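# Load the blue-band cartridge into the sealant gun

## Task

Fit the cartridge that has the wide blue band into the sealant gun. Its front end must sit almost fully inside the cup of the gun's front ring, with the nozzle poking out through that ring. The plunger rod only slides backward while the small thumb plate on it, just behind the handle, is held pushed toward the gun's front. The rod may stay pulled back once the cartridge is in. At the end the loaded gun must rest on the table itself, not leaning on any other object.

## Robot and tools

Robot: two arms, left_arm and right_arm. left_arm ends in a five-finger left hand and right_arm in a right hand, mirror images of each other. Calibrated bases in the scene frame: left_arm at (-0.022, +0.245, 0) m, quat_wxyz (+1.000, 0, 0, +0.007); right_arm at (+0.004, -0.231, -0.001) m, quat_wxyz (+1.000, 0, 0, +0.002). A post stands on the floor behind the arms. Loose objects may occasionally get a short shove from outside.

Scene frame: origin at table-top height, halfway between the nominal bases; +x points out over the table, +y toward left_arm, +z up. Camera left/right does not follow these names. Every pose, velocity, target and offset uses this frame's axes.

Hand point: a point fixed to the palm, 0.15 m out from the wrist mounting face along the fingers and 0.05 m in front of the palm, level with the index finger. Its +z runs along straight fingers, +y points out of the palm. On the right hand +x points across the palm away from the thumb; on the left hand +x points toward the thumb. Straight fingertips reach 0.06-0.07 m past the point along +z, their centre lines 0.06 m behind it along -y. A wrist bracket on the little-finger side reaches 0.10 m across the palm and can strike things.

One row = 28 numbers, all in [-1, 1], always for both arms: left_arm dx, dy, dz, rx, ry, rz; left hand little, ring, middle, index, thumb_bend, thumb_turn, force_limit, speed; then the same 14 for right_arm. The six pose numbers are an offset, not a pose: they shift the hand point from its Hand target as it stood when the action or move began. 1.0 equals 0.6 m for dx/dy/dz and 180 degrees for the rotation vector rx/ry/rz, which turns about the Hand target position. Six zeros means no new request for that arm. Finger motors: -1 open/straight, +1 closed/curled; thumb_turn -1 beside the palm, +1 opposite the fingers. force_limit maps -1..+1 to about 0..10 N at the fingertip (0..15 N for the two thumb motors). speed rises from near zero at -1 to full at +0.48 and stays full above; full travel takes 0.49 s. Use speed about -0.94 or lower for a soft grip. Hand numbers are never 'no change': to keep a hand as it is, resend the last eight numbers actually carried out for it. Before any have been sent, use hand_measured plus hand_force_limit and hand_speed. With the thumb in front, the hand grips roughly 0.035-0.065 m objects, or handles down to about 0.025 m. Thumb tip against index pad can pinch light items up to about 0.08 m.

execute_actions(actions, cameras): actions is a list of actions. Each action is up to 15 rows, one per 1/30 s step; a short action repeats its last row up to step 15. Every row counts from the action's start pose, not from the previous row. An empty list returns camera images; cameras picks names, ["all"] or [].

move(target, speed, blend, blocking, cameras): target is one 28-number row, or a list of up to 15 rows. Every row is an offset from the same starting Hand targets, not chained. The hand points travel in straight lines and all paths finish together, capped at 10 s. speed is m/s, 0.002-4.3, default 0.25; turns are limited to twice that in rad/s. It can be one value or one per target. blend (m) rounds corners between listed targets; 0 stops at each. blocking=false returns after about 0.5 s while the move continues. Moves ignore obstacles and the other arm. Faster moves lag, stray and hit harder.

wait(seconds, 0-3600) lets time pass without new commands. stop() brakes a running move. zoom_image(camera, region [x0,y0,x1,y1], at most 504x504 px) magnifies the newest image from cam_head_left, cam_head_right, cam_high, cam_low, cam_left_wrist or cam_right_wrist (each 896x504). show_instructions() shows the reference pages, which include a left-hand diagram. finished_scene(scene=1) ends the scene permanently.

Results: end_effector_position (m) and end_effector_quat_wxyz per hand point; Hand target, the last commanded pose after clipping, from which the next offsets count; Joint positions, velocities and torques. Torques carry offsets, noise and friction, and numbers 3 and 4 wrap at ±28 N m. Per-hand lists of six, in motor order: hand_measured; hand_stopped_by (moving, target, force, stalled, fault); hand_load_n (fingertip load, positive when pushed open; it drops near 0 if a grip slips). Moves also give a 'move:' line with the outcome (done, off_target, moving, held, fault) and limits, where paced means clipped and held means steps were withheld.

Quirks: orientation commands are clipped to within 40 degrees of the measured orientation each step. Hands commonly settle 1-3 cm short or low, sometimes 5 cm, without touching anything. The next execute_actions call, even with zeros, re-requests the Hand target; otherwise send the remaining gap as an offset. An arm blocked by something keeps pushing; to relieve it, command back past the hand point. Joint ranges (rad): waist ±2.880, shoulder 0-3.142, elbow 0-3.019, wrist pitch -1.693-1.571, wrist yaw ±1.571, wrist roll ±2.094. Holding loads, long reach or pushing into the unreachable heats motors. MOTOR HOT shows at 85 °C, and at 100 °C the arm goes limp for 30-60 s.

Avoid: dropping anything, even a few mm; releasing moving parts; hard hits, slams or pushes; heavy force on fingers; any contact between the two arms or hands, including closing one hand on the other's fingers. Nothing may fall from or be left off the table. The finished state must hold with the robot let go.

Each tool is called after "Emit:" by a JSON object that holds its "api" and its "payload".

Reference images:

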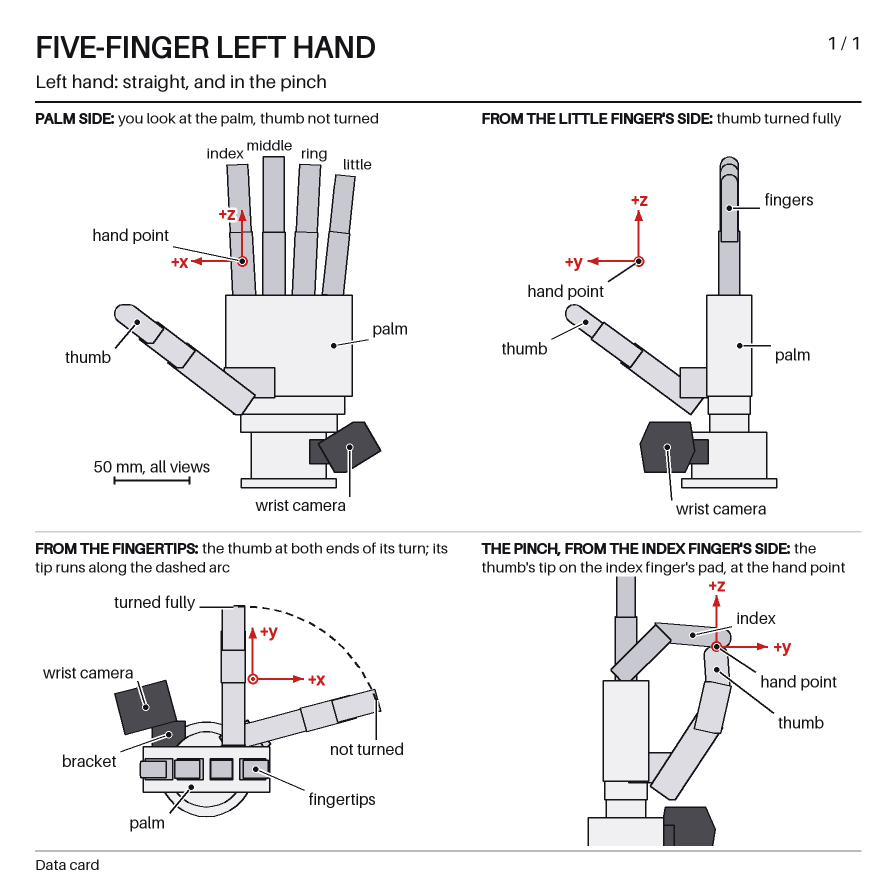

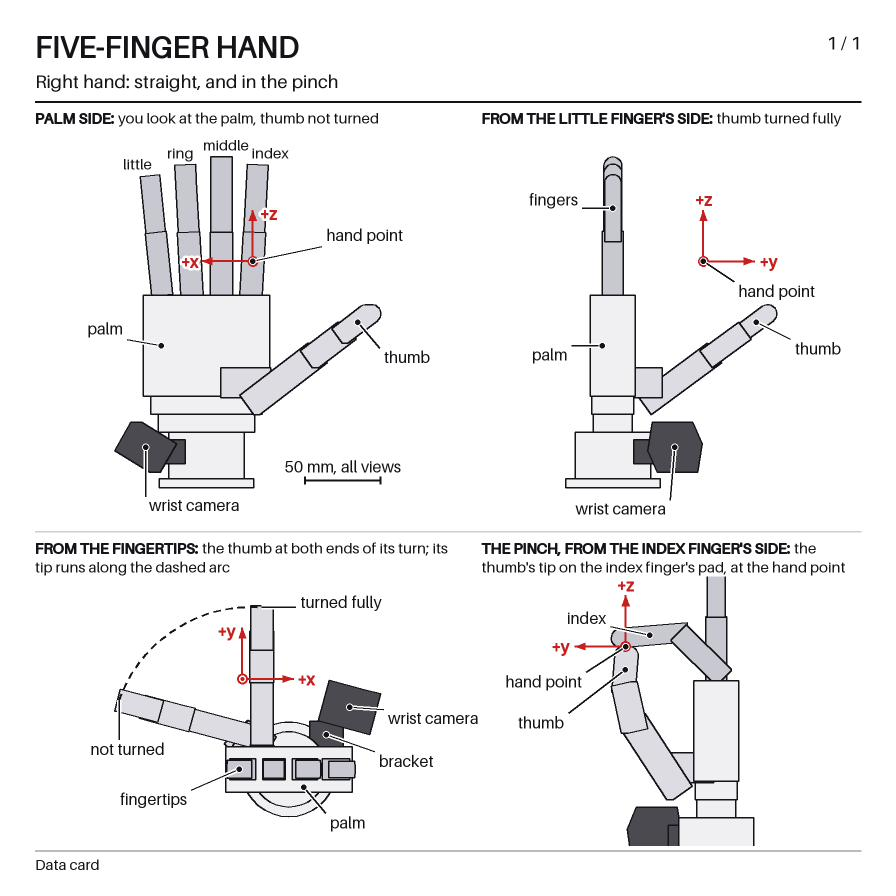

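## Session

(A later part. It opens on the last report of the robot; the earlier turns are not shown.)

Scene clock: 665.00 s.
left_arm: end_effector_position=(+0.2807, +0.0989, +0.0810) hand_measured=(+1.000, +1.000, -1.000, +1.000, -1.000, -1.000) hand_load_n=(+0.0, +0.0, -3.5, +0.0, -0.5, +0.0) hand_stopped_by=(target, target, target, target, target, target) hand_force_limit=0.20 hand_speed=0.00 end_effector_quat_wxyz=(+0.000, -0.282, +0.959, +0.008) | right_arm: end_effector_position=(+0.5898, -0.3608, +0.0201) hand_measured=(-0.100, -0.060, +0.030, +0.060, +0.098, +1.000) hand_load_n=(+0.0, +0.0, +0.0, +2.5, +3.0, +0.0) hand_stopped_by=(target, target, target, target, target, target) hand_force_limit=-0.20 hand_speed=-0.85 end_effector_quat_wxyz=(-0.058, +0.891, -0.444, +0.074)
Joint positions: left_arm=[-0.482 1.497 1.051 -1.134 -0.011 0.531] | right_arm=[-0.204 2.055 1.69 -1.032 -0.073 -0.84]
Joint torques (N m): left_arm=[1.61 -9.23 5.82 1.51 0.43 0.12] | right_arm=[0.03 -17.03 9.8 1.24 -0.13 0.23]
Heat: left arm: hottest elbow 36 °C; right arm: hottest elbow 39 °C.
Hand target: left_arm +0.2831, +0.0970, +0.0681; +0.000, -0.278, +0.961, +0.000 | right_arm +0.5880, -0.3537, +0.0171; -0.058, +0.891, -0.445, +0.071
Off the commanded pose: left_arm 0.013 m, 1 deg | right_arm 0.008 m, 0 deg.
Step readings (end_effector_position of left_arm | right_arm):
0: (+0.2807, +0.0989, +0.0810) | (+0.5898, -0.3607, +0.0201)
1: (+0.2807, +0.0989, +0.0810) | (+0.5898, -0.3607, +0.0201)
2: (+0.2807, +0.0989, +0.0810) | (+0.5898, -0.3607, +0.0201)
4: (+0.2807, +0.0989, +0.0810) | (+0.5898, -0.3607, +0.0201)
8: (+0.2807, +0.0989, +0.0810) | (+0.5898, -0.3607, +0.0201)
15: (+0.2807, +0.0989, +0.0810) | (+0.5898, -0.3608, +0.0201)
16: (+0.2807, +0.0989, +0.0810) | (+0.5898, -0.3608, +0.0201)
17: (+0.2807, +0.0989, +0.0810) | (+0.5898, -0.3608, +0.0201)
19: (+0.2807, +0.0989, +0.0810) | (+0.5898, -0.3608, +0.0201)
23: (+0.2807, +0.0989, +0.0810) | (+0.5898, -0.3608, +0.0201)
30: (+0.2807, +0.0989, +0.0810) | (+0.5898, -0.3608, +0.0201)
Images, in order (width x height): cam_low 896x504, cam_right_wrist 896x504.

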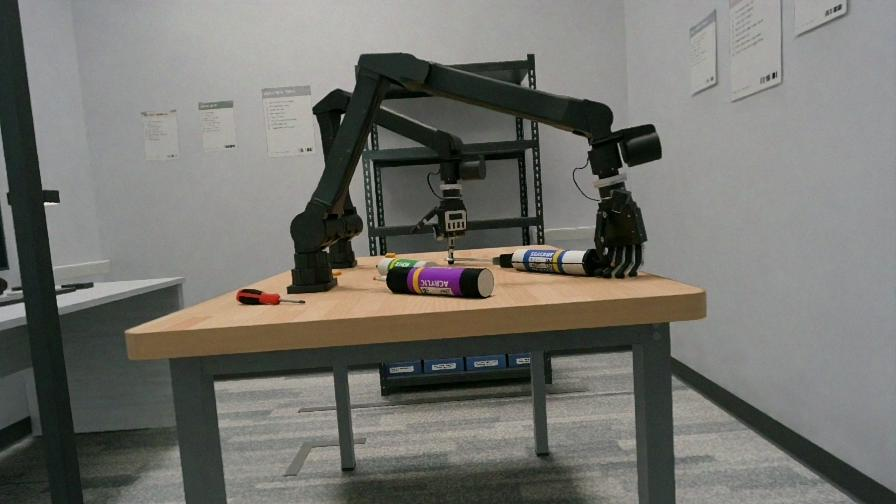

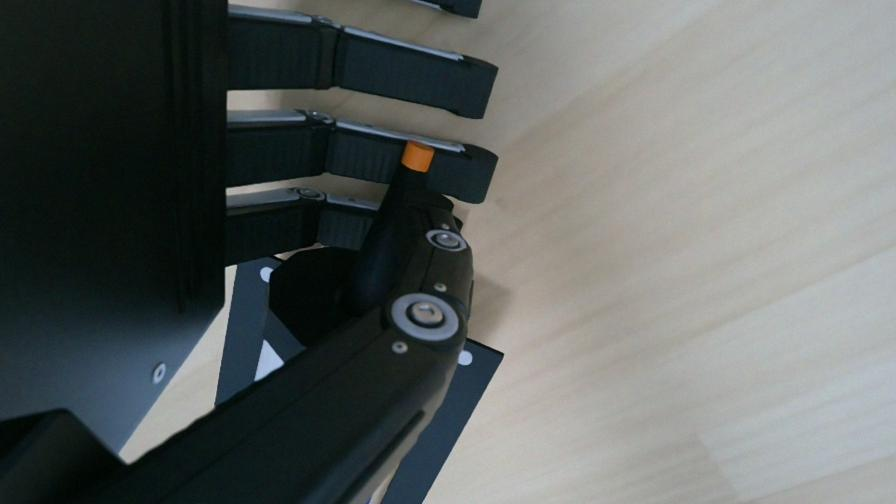

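Emit:
{"api": "execute_actions", "payload": {"actions": [[[0,0,0,0,0,0,1,1,-1,1,-1,-1,0.2,0,0,0,0,0,0,0,-0.1,-0.06,0.06,0.085,0.11,1,0.2,-0.85]],[[0,0,0,0,0,0,1,1,-1,1,-1,-1,0.2,0,0,0,0,0,0,0,-0.1,-0.06,0.06,0.085,0.12,1,0.2,-0.85]]], "cameras": ["cam_right_wrist","cam_low","cam_high"]}}

Emit:
{"api": "zoom_image", "payload": {"camera": "cam_right_wrist", "region": [220, 130, 520, 420]}}

Emit:
{"api": "zoom_image", "payload": {"camera": "cam_low", "region": [560, 205, 650, 295]}}

Emit:
{"api": "zoom_image", "payload": {"camera": "cam_high", "region": [285, 185, 355, 245]}}

Scene clock: 666.50 s.
left_arm: end_effector_position=(+0.2807, +0.0989, +0.0810) hand_measured=(+1.000, +1.000, -1.000, +1.000, -1.000, -1.000) hand_load_n=(+0.0, +0.0, -3.5, +0.0, +0.0, +0.0) hand_stopped_by=(target, target, target, target, target, target) hand_force_limit=0.20 hand_speed=0.00 end_effector_quat_wxyz=(+0.000, -0.282, +0.959, +0.008) | right_arm: end_effector_position=(+0.5897, -0.3609, +0.0201) hand_measured=(-0.100, -0.060, +0.060, +0.082, +0.116, +1.000) hand_load_n=(+0.0, +0.0, +0.0, +5.5, +4.5, +0.0) hand_stopped_by=(target, target, target, force, target, target) hand_force_limit=0.20 hand_speed=-0.85 end_effector_quat_wxyz=(-0.057, +0.890, -0.446, +0.074)
Joint positions: left_arm=[-0.482 1.497 1.051 -1.134 -0.011 0.531] | right_arm=[-0.204 2.055 1.69 -1.032 -0.071 -0.837]
Joint torques (N m): left_arm=[1.26 -9 5.98 1.58 0.45 0.14] | right_arm=[0.03 -17.03 9.8 1.24 -0.17 0.21]
Heat: left arm: hottest elbow 36 °C; right arm: hottest elbow 39 °C.
Hand target: left_arm +0.2831, +0.0970, +0.0681; +0.000, -0.278, +0.961, +0.000 | right_arm +0.5880, -0.3537, +0.0171; -0.058, +0.891, -0.445, +0.071
Off the commanded pose: left_arm 0.013 m, 1 deg | right_arm 0.008 m, 0 deg.
Step readings (end_effector_position of left_arm | right_arm):
0: (+0.2807, +0.0989, +0.0810) | (+0.5898, -0.3608, +0.0201)
1: (+0.2807, +0.0989, +0.0810) | (+0.5898, -0.3608, +0.0201)
2: (+0.2807, +0.0989, +0.0810) | (+0.5898, -0.3608, +0.0201)
4: (+0.2807, +0.0989, +0.0810) | (+0.5898, -0.3608, +0.0201)
8: (+0.2807, +0.0989, +0.0810) | (+0.5897, -0.3608, +0.0201)
15: (+0.2807, +0.0989, +0.0810) | (+0.5897, -0.3608, +0.0201)
16: (+0.2807, +0.0989, +0.0810) | (+0.5897, -0.3608, +0.0201)
17: (+0.2807, +0.0989, +0.0810) | (+0.5897, -0.3608, +0.0201)
19: (+0.2807, +0.0989, +0.0810) | (+0.5897, -0.3608, +0.0201)
23: (+0.2807, +0.0989, +0.0810) | (+0.5897, -0.3608, +0.0201)
30: (+0.2807, +0.0989, +0.0810) | (+0.5897, -0.3609, +0.0201)
Images, in order (width x height): cam_high 896x504, cam_low 896x504, cam_right_wrist 896x504.

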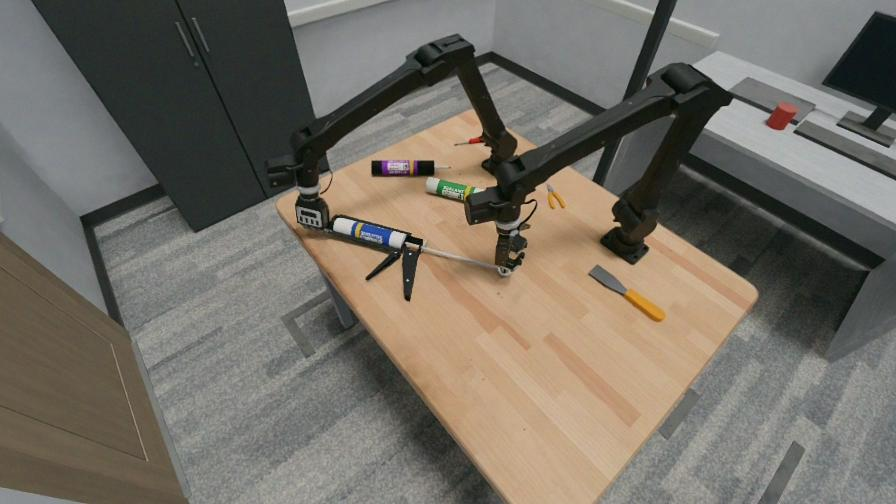

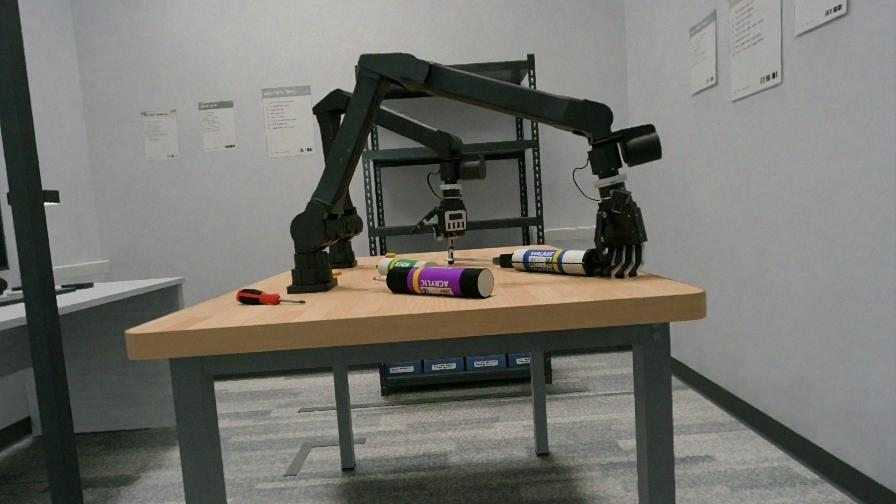

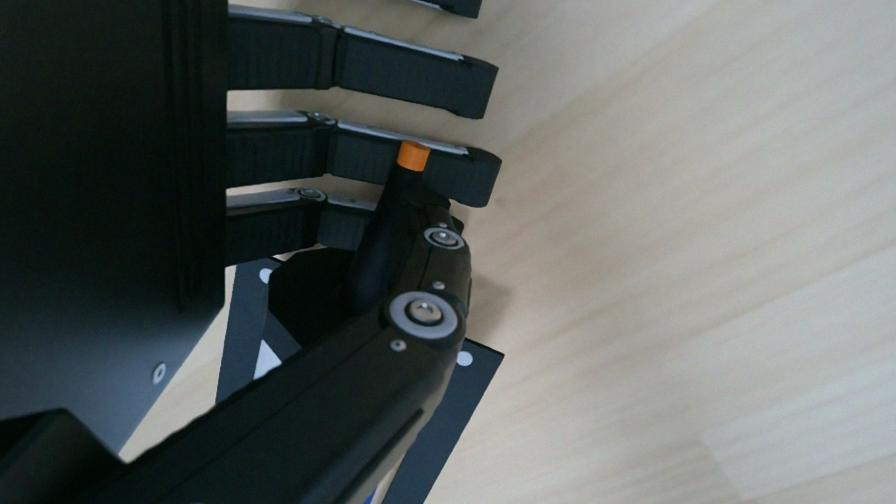

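Scaled by 1.680 from the camera's image (finer frame: 1280x720).

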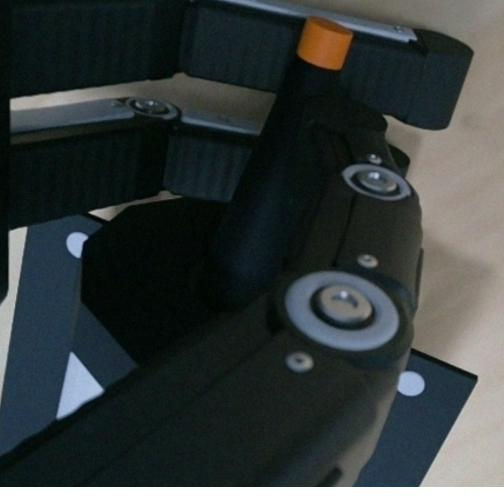

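Scaled by 5.600 from the camera's image (finer frame: 1280x720).

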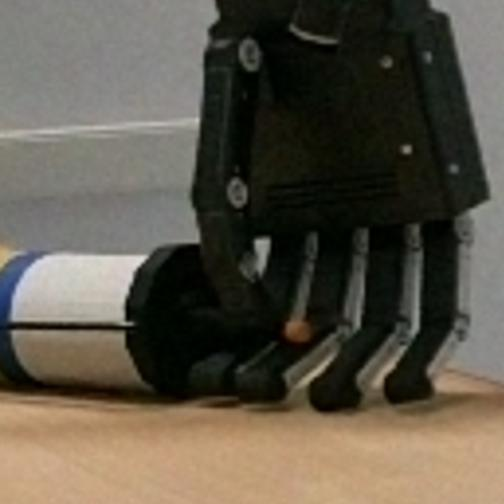

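Scaled by 7.200 from the camera's image (finer frame: 1280x720).

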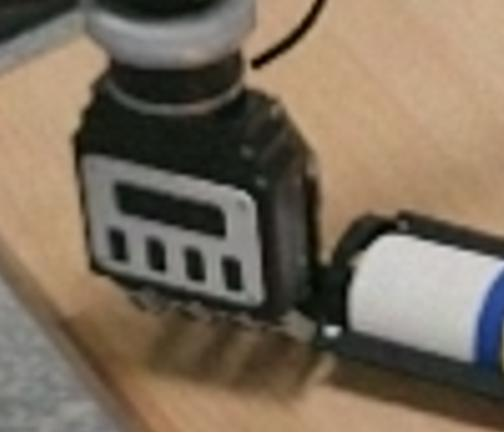

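Emit:
{"api": "move", "payload": {"target": [-0.0178,0.0282,0,0,0,0,1,1,-1,1,-1,-1,0.2,0,0,0,0,0,0,0,-0.1,-0.06,0.06,0.085,0.12,1,0.2,-0.85], "speed": 0.03, "cameras": ["cam_right_wrist","cam_low","cam_high"]}}

Emit:
{"api": "zoom_image", "payload": {"camera": "cam_high", "region": [370, 220, 430, 268]}}

Emit:
{"api": "zoom_image", "payload": {"camera": "cam_low", "region": [560, 205, 650, 295]}}

Scene clock: 668.00 s.
left_arm: end_effector_position=(+0.2780, +0.1075, +0.0792) hand_measured=(+1.000, +1.000, -1.000, +1.000, -1.000, -1.000) hand_load_n=(+0.0, +0.0, +0.0, +0.0, +0.0, +0.0) hand_stopped_by=(target, target, target, target, target, target) hand_force_limit=0.20 hand_speed=0.00 end_effector_quat_wxyz=(+0.009, -0.281, +0.960, -0.006) | right_arm: end_effector_position=(+0.5897, -0.3609, +0.0201) hand_measured=(-0.100, -0.060, +0.060, +0.082, +0.116, +1.000) hand_load_n=(+0.0, +0.0, +0.0, +5.5, +4.5, +0.0) hand_stopped_by=(target, target, target, force, target, target) hand_force_limit=0.20 hand_speed=-0.85 end_effector_quat_wxyz=(-0.057, +0.890, -0.446, +0.074)
Joint positions: left_arm=[-0.462 1.46 1.011 -1.1 -0.002 0.553] | right_arm=[-0.204 2.055 1.69 -1.032 -0.071 -0.837]
Joint torques (N m): left_arm=[1.61 -9.23 5.2 0.55 0.07 0.19] | right_arm=[0.03 -17.03 9.78 1.24 -0.17 0.21]
Heat: left arm: hottest elbow 36 °C; right arm: hottest elbow 39 °C.
Hand target: left_arm +0.2724, +0.1140, +0.0679; +0.000, -0.278, +0.961, +0.000 | right_arm +0.5880, -0.3537, +0.0171; -0.058, +0.891, -0.445, +0.071
Off the commanded pose: left_arm 0.014 m, 1 deg | right_arm 0.008 m, 0 deg.
move: off_target (left_arm)
Images, in order (width x height): cam_high 896x504, cam_low 896x504, cam_right_wrist 896x504.

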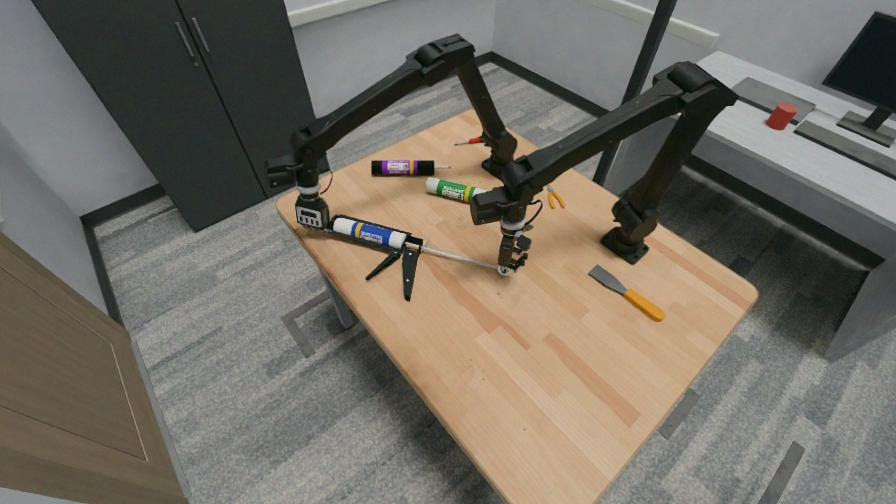

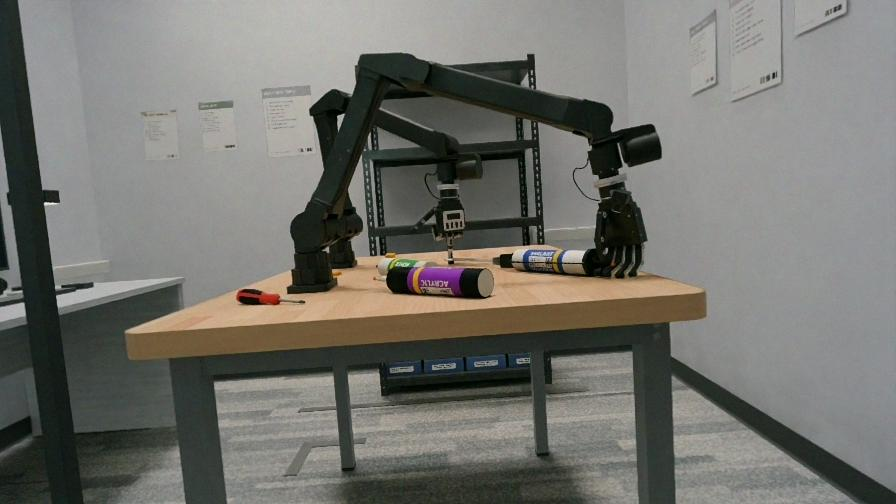

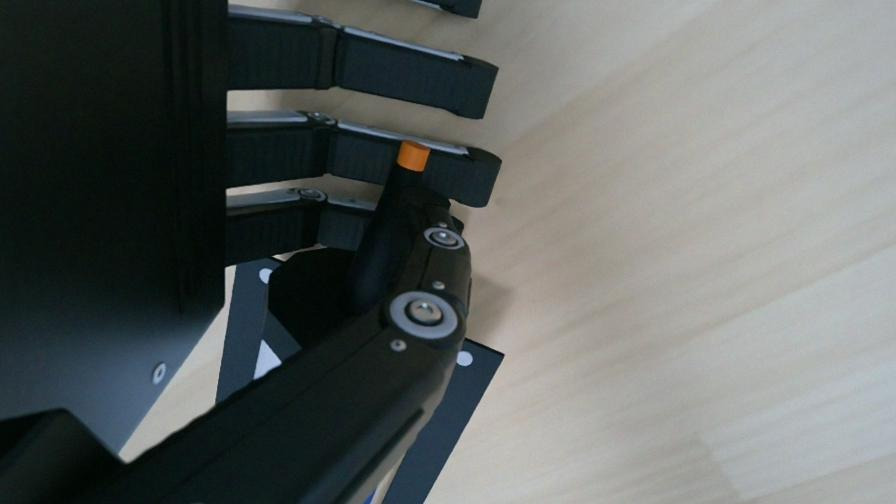

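Scaled by 8.400 from the camera's image (finer frame: 1280x720).

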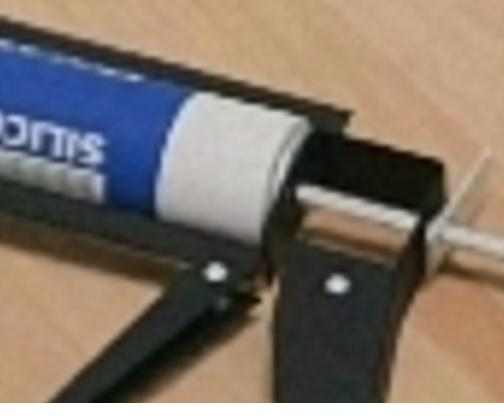

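Scaled by 5.600 from the camera's image (finer frame: 1280x720).

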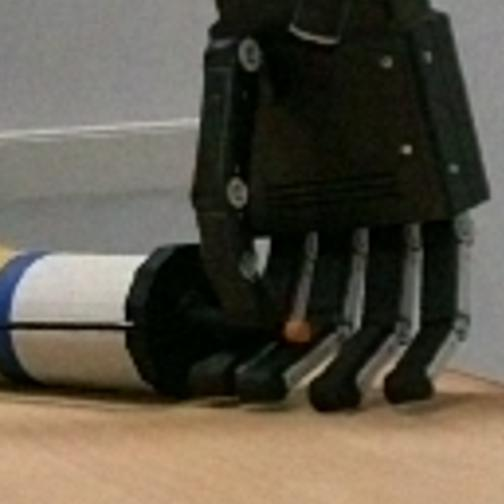

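Emit:
{"api": "move", "payload": {"target": [-0.0178,0.0265,0,0,0,0,1,1,-1,1,-1,-1,0.2,0,0,0,0,0,0,0,-0.1,-0.06,0.06,0.085,0.12,1,0.2,-0.85], "speed": 0.03, "cameras": ["cam_right_wrist","cam_low","cam_high"]}}

Emit:
{"api": "zoom_image", "payload": {"camera": "cam_high", "region": [370, 220, 430, 268]}}

Emit:
{"api": "zoom_image", "payload": {"camera": "cam_low", "region": [560, 205, 650, 295]}}

Scene clock: 692.17 s.
left_arm: end_effector_position=(+0.2717, +0.1167, +0.0780) hand_measured=(+1.000, +1.000, -1.000, +1.000, -1.000, -1.000) hand_load_n=(+0.0, +0.0, +0.0, +0.0, +0.0, +0.0) hand_stopped_by=(target, target, target, target, target, target) hand_force_limit=0.20 hand_speed=0.00 end_effector_quat_wxyz=(+0.012, -0.279, +0.960, -0.015) | right_arm: end_effector_position=(+0.5897, -0.3608, +0.0201) hand_measured=(-0.100, -0.060, +0.060, +0.082, +0.116, +1.000) hand_load_n=(+0.0, +0.0, +0.0, +5.0, +5.0, +0.0) hand_stopped_by=(target, target, target, force, target, target) hand_force_limit=0.20 hand_speed=-0.85 end_effector_quat_wxyz=(-0.057, +0.890, -0.446, +0.074)
Joint positions: left_arm=[-0.443 1.424 0.973 -1.081 0.007 0.576] | right_arm=[-0.204 2.055 1.69 -1.032 -0.071 -0.836]
Joint torques (N m): left_arm=[2.9 -8.76 5.16 0.2 -0.27 0.2] | right_arm=[-0.03 -17.03 9.8 1.24 -0.17 0.21]
Heat: left arm: hottest elbow 35 °C; right arm: hottest elbow 38 °C.
Hand target: left_arm +0.2618, +0.1298, +0.0680; +0.000, -0.278, +0.961, +0.000 | right_arm +0.5880, -0.3537, +0.0171; -0.058, +0.891, -0.445, +0.071
Off the commanded pose: left_arm 0.019 m, 2 deg | right_arm 0.008 m, 0 deg.
move: off_target (left_arm)
Images, in order (width x height): cam_high 896x504, cam_low 896x504, cam_right_wrist 896x504.

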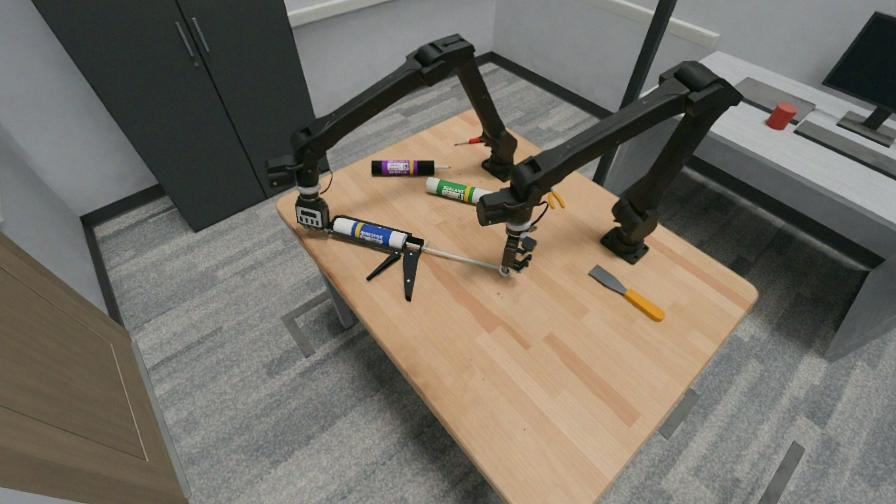

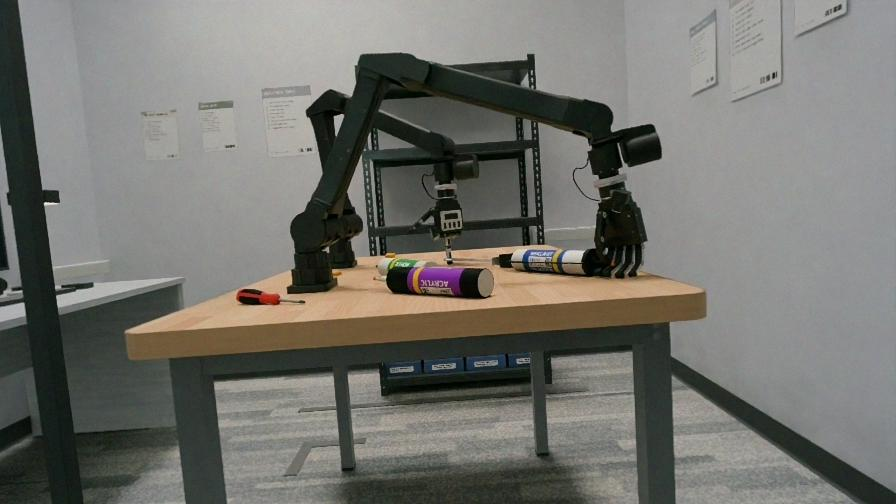

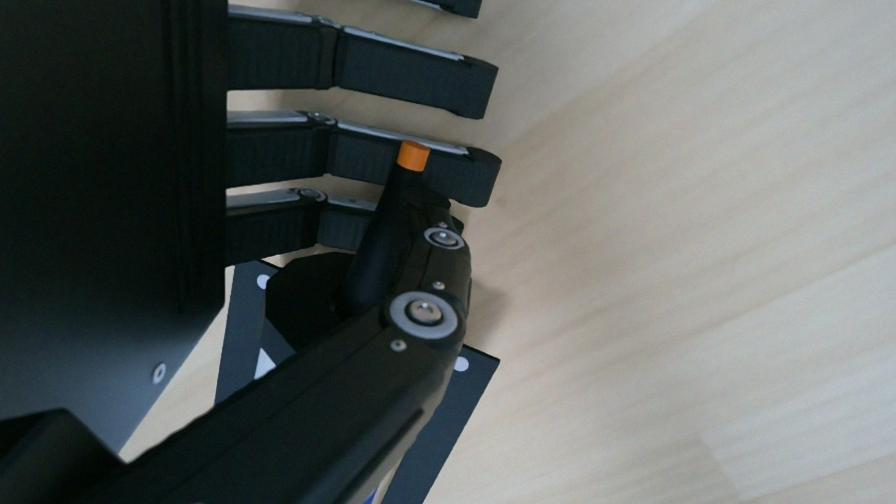

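Scaled by 8.400 from the camera's image (finer frame: 1280x720).

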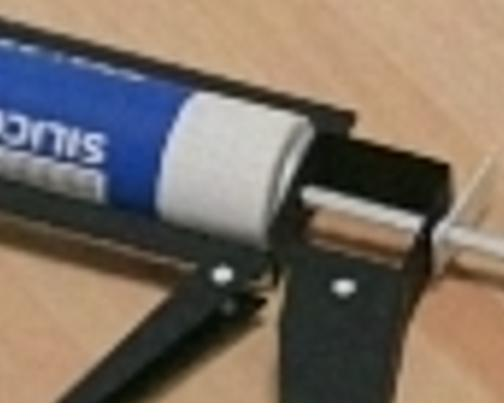

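Scaled by 5.600 from the camera's image (finer frame: 1280x720).

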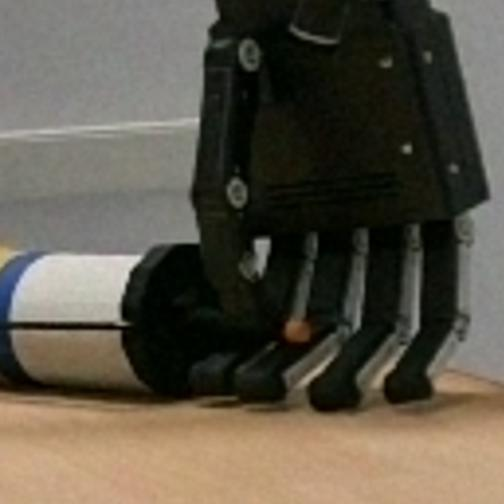

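Emit:
{"api": "move", "payload": {"target": [-0.009,0.0145,0,0,0,0,1,1,-1,1,-1,-1,0.2,0,0,0,0,0,0,0,-0.1,-0.06,0.06,0.085,0.12,1,0.2,-0.85], "speed": 0.03, "cameras": ["cam_right_wrist","cam_low","cam_high"]}}

Emit:
{"api": "zoom_image", "payload": {"camera": "cam_high", "region": [370, 220, 430, 268]}}

Emit:
{"api": "zoom_image", "payload": {"camera": "cam_low", "region": [560, 205, 650, 295]}}

Scene clock: 693.13 s.
left_arm: end_effector_position=(+0.2675, +0.1232, +0.0776) hand_measured=(+1.000, +1.000, -1.000, +1.000, -1.000, -1.000) hand_load_n=(+0.0, +0.0, +0.0, +0.0, +0.0, +0.0) hand_stopped_by=(target, target, target, target, target, target) hand_force_limit=0.20 hand_speed=0.00 end_effector_quat_wxyz=(+0.013, -0.278, +0.960, -0.018) | right_arm: end_effector_position=(+0.5888, -0.3589, +0.0190) hand_measured=(-0.100, -0.060, +0.060, +0.082, +0.116, +1.000) hand_load_n=(+0.0, -0.5, +0.5, +1.5, +1.0, +0.5) hand_stopped_by=(target, target, target, force, target, target) hand_force_limit=0.20 hand_speed=-0.85 end_effector_quat_wxyz=(-0.057, +0.890, -0.446, +0.073)
Joint positions: left_arm=[-0.431 1.404 0.952 -1.076 0.011 0.59] | right_arm=[-0.202 2.055 1.687 -1.032 -0.071 -0.834]
Joint torques (N m): left_arm=[2.37 -8.88 5.01 -0.12 -0.37 0.21] | right_arm=[-0.21 -16.97 10.06 1.22 -0.17 0.18]
Heat: left arm: hottest elbow 35 °C; right arm: hottest elbow 38 °C.
Hand target: left_arm +0.2564, +0.1386, +0.0680; +0.000, -0.278, +0.961, +0.000 | right_arm +0.5880, -0.3538, +0.0171; -0.058, +0.891, -0.446, +0.071
Off the commanded pose: left_arm 0.021 m, 3 deg | right_arm 0.006 m, 0 deg.
move: off_target (left_arm)
Images, in order (width x height): cam_high 896x504, cam_low 896x504, cam_right_wrist 896x504.

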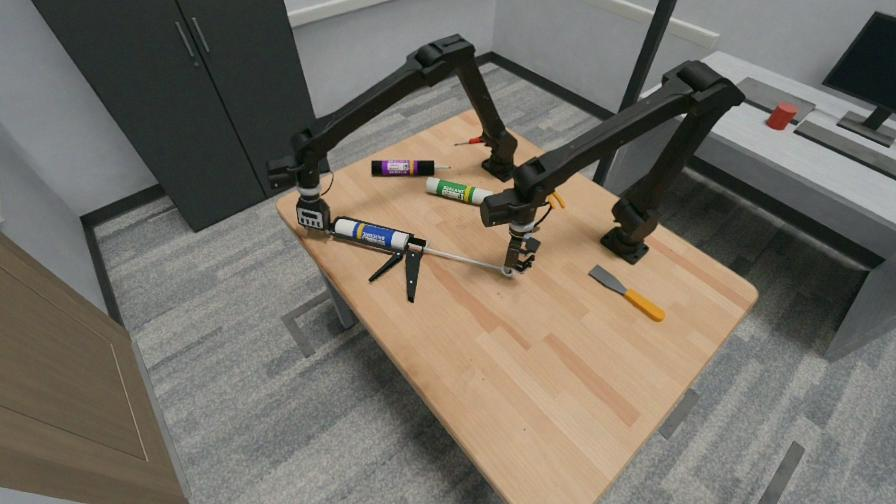

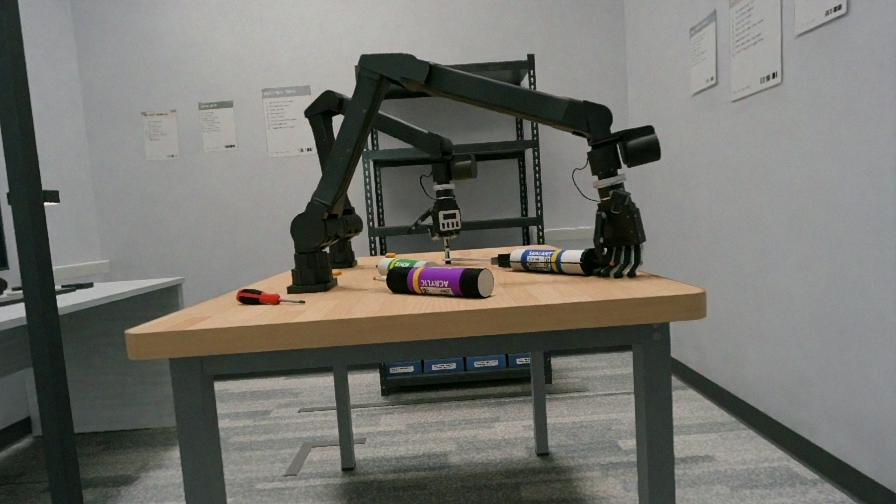

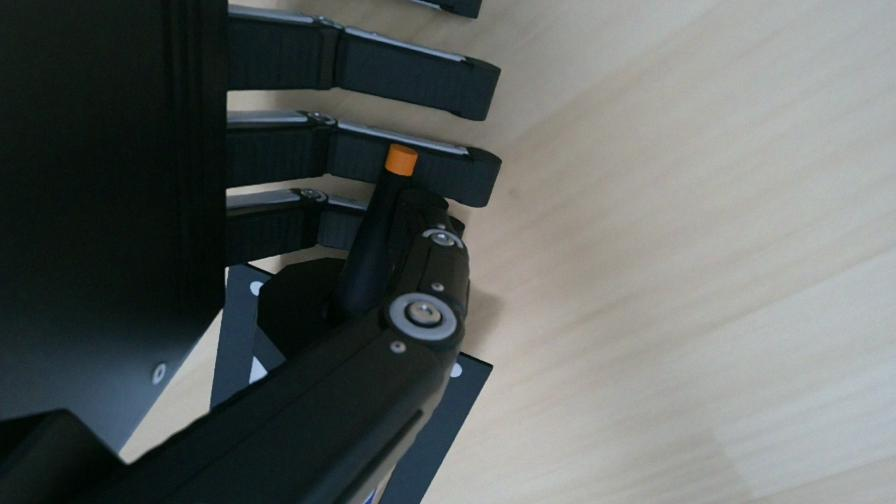

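Scaled by 8.400 from the camera's image (finer frame: 1280x720).

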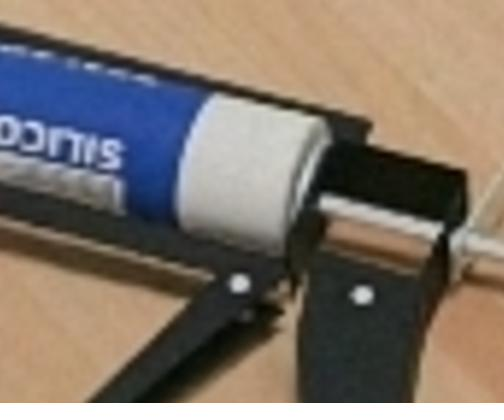

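Scaled by 5.600 from the camera's image (finer frame: 1280x720).

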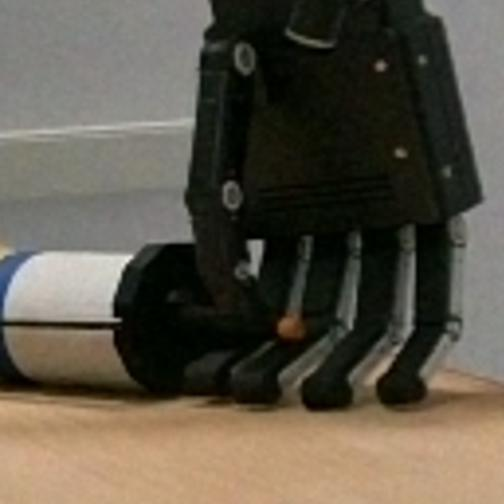

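Emit:
{"api": "execute_actions", "payload": {"actions": [], "cameras": ["cam_head_left","cam_head_right","cam_right_wrist","cam_high"]}}

Emit:
{"api": "zoom_image", "payload": {"camera": "cam_head_left", "region": [390, 230, 510, 340]}}

Emit:
{"api": "zoom_image", "payload": {"camera": "cam_right_wrist", "region": [250, 220, 430, 400]}}

Emit:
{"api": "zoom_image", "payload": {"camera": "cam_high", "region": [315, 205, 425, 270]}}

Scene clock: 693.67 s.
left_arm: end_effector_position=(+0.2675, +0.1232, +0.0776) hand_measured=(+1.000, +1.000, -1.000, +1.000, -1.000, -1.000) hand_load_n=(+0.0, +0.0, +0.0, +0.5, +0.0, +0.0) hand_stopped_by=(target, target, target, target, target, target) hand_force_limit=0.20 hand_speed=0.00 end_effector_quat_wxyz=(+0.013, -0.278, +0.960, -0.018) | right_arm: end_effector_position=(+0.5888, -0.3589, +0.0190) hand_measured=(-0.100, -0.060, +0.060, +0.082, +0.116, +1.000) hand_load_n=(+0.0, -1.0, +0.0, +1.0, +1.5, +0.0) hand_stopped_by=(target, target, target, force, target, target) hand_force_limit=0.20 hand_speed=-0.85 end_effector_quat_wxyz=(-0.057, +0.890, -0.446, +0.073)
Joint positions: left_arm=[-0.431 1.404 0.952 -1.076 0.011 0.591] | right_arm=[-0.202 2.055 1.687 -1.032 -0.071 -0.834]
Joint velocities: within noise
Joint torques (N m): left_arm=[2.32 -8.88 5.12 -0.06 -0.4 0.19] | right_arm=[-0.21 -17.03 10.07 1.22 -0.18 0.18]
Motor temperatures (°C): left_arm=[34 33 35 27 28 25] | right_arm=[30 36 38 26 26 26]
Heat: left arm: hottest elbow 35 °C; right arm: hottest elbow 38 °C.
Hand target: left_arm +0.2564, +0.1386, +0.0680; +0.000, -0.278, +0.961, +0.000 | right_arm +0.5880, -0.3538, +0.0171; -0.058, +0.891, -0.446, +0.071
Off the commanded pose: left_arm 0.021 m, 3 deg | right_arm 0.006 m, 0 deg.
Images, in order (width x height): cam_head_left 896x504, cam_head_right 896x504, cam_high 896x504, cam_right_wrist 896x504.

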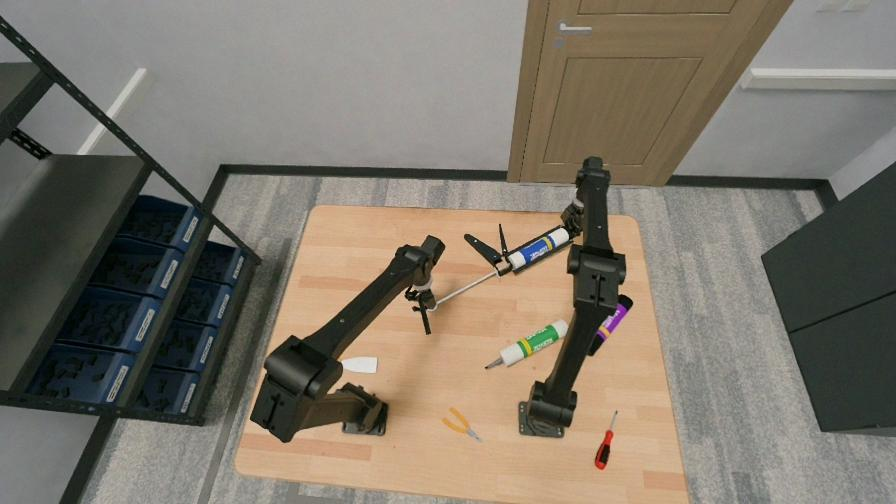

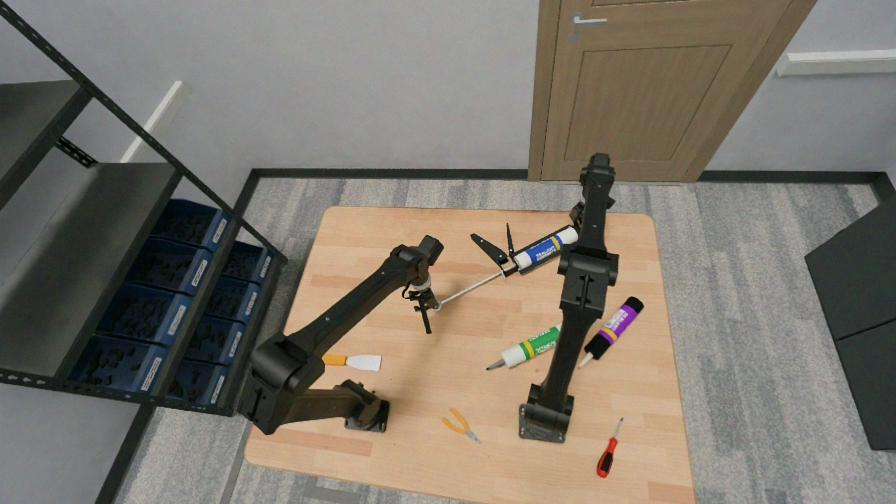

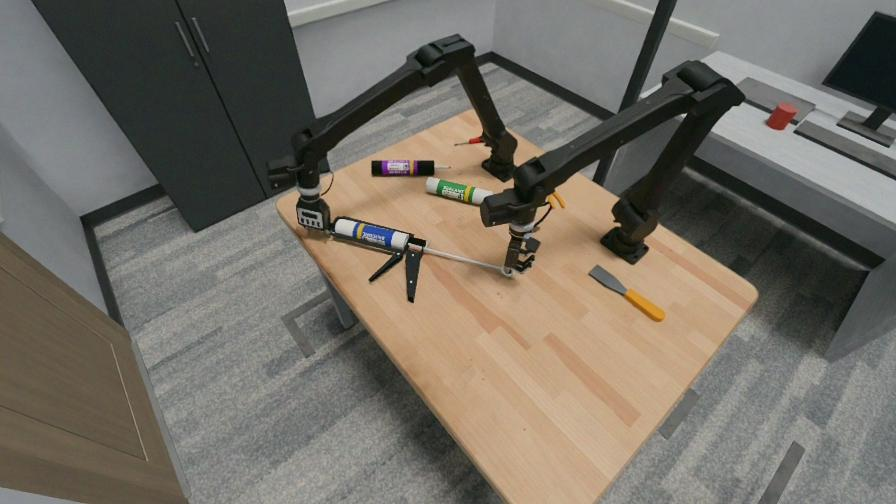

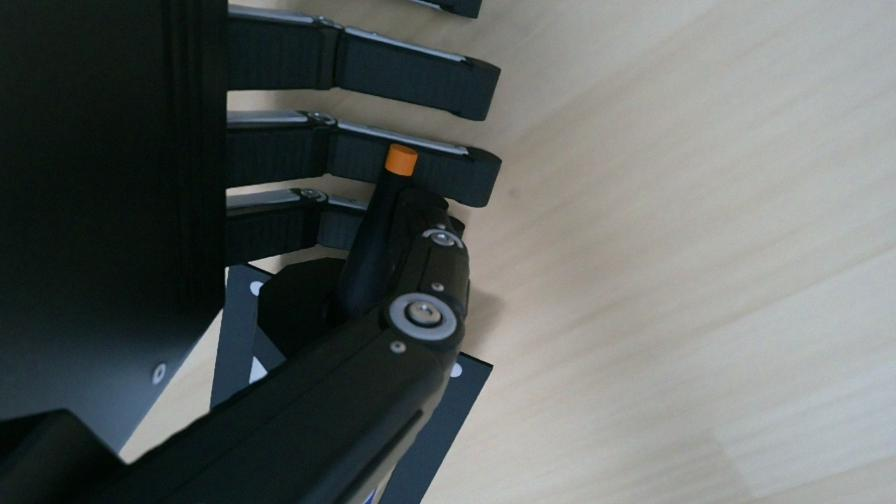

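Scaled by 4.200 from the camera's image (finer frame: 1280x720).

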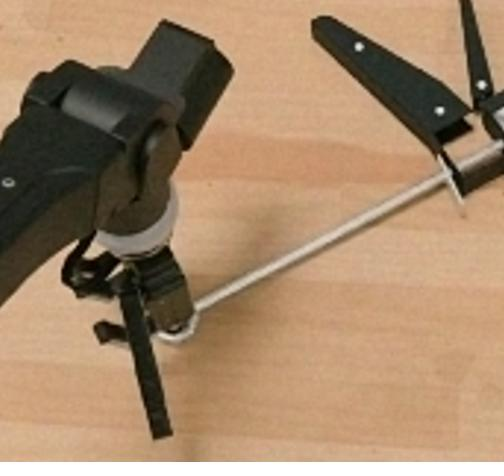

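Scaled by 2.800 from the camera's image (finer frame: 1280x720).

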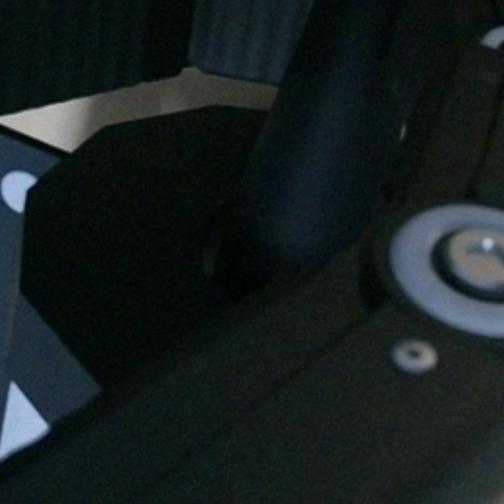

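Scaled by 4.582 from the camera's image (finer frame: 1280x720).

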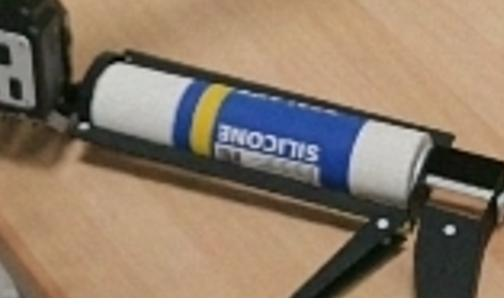

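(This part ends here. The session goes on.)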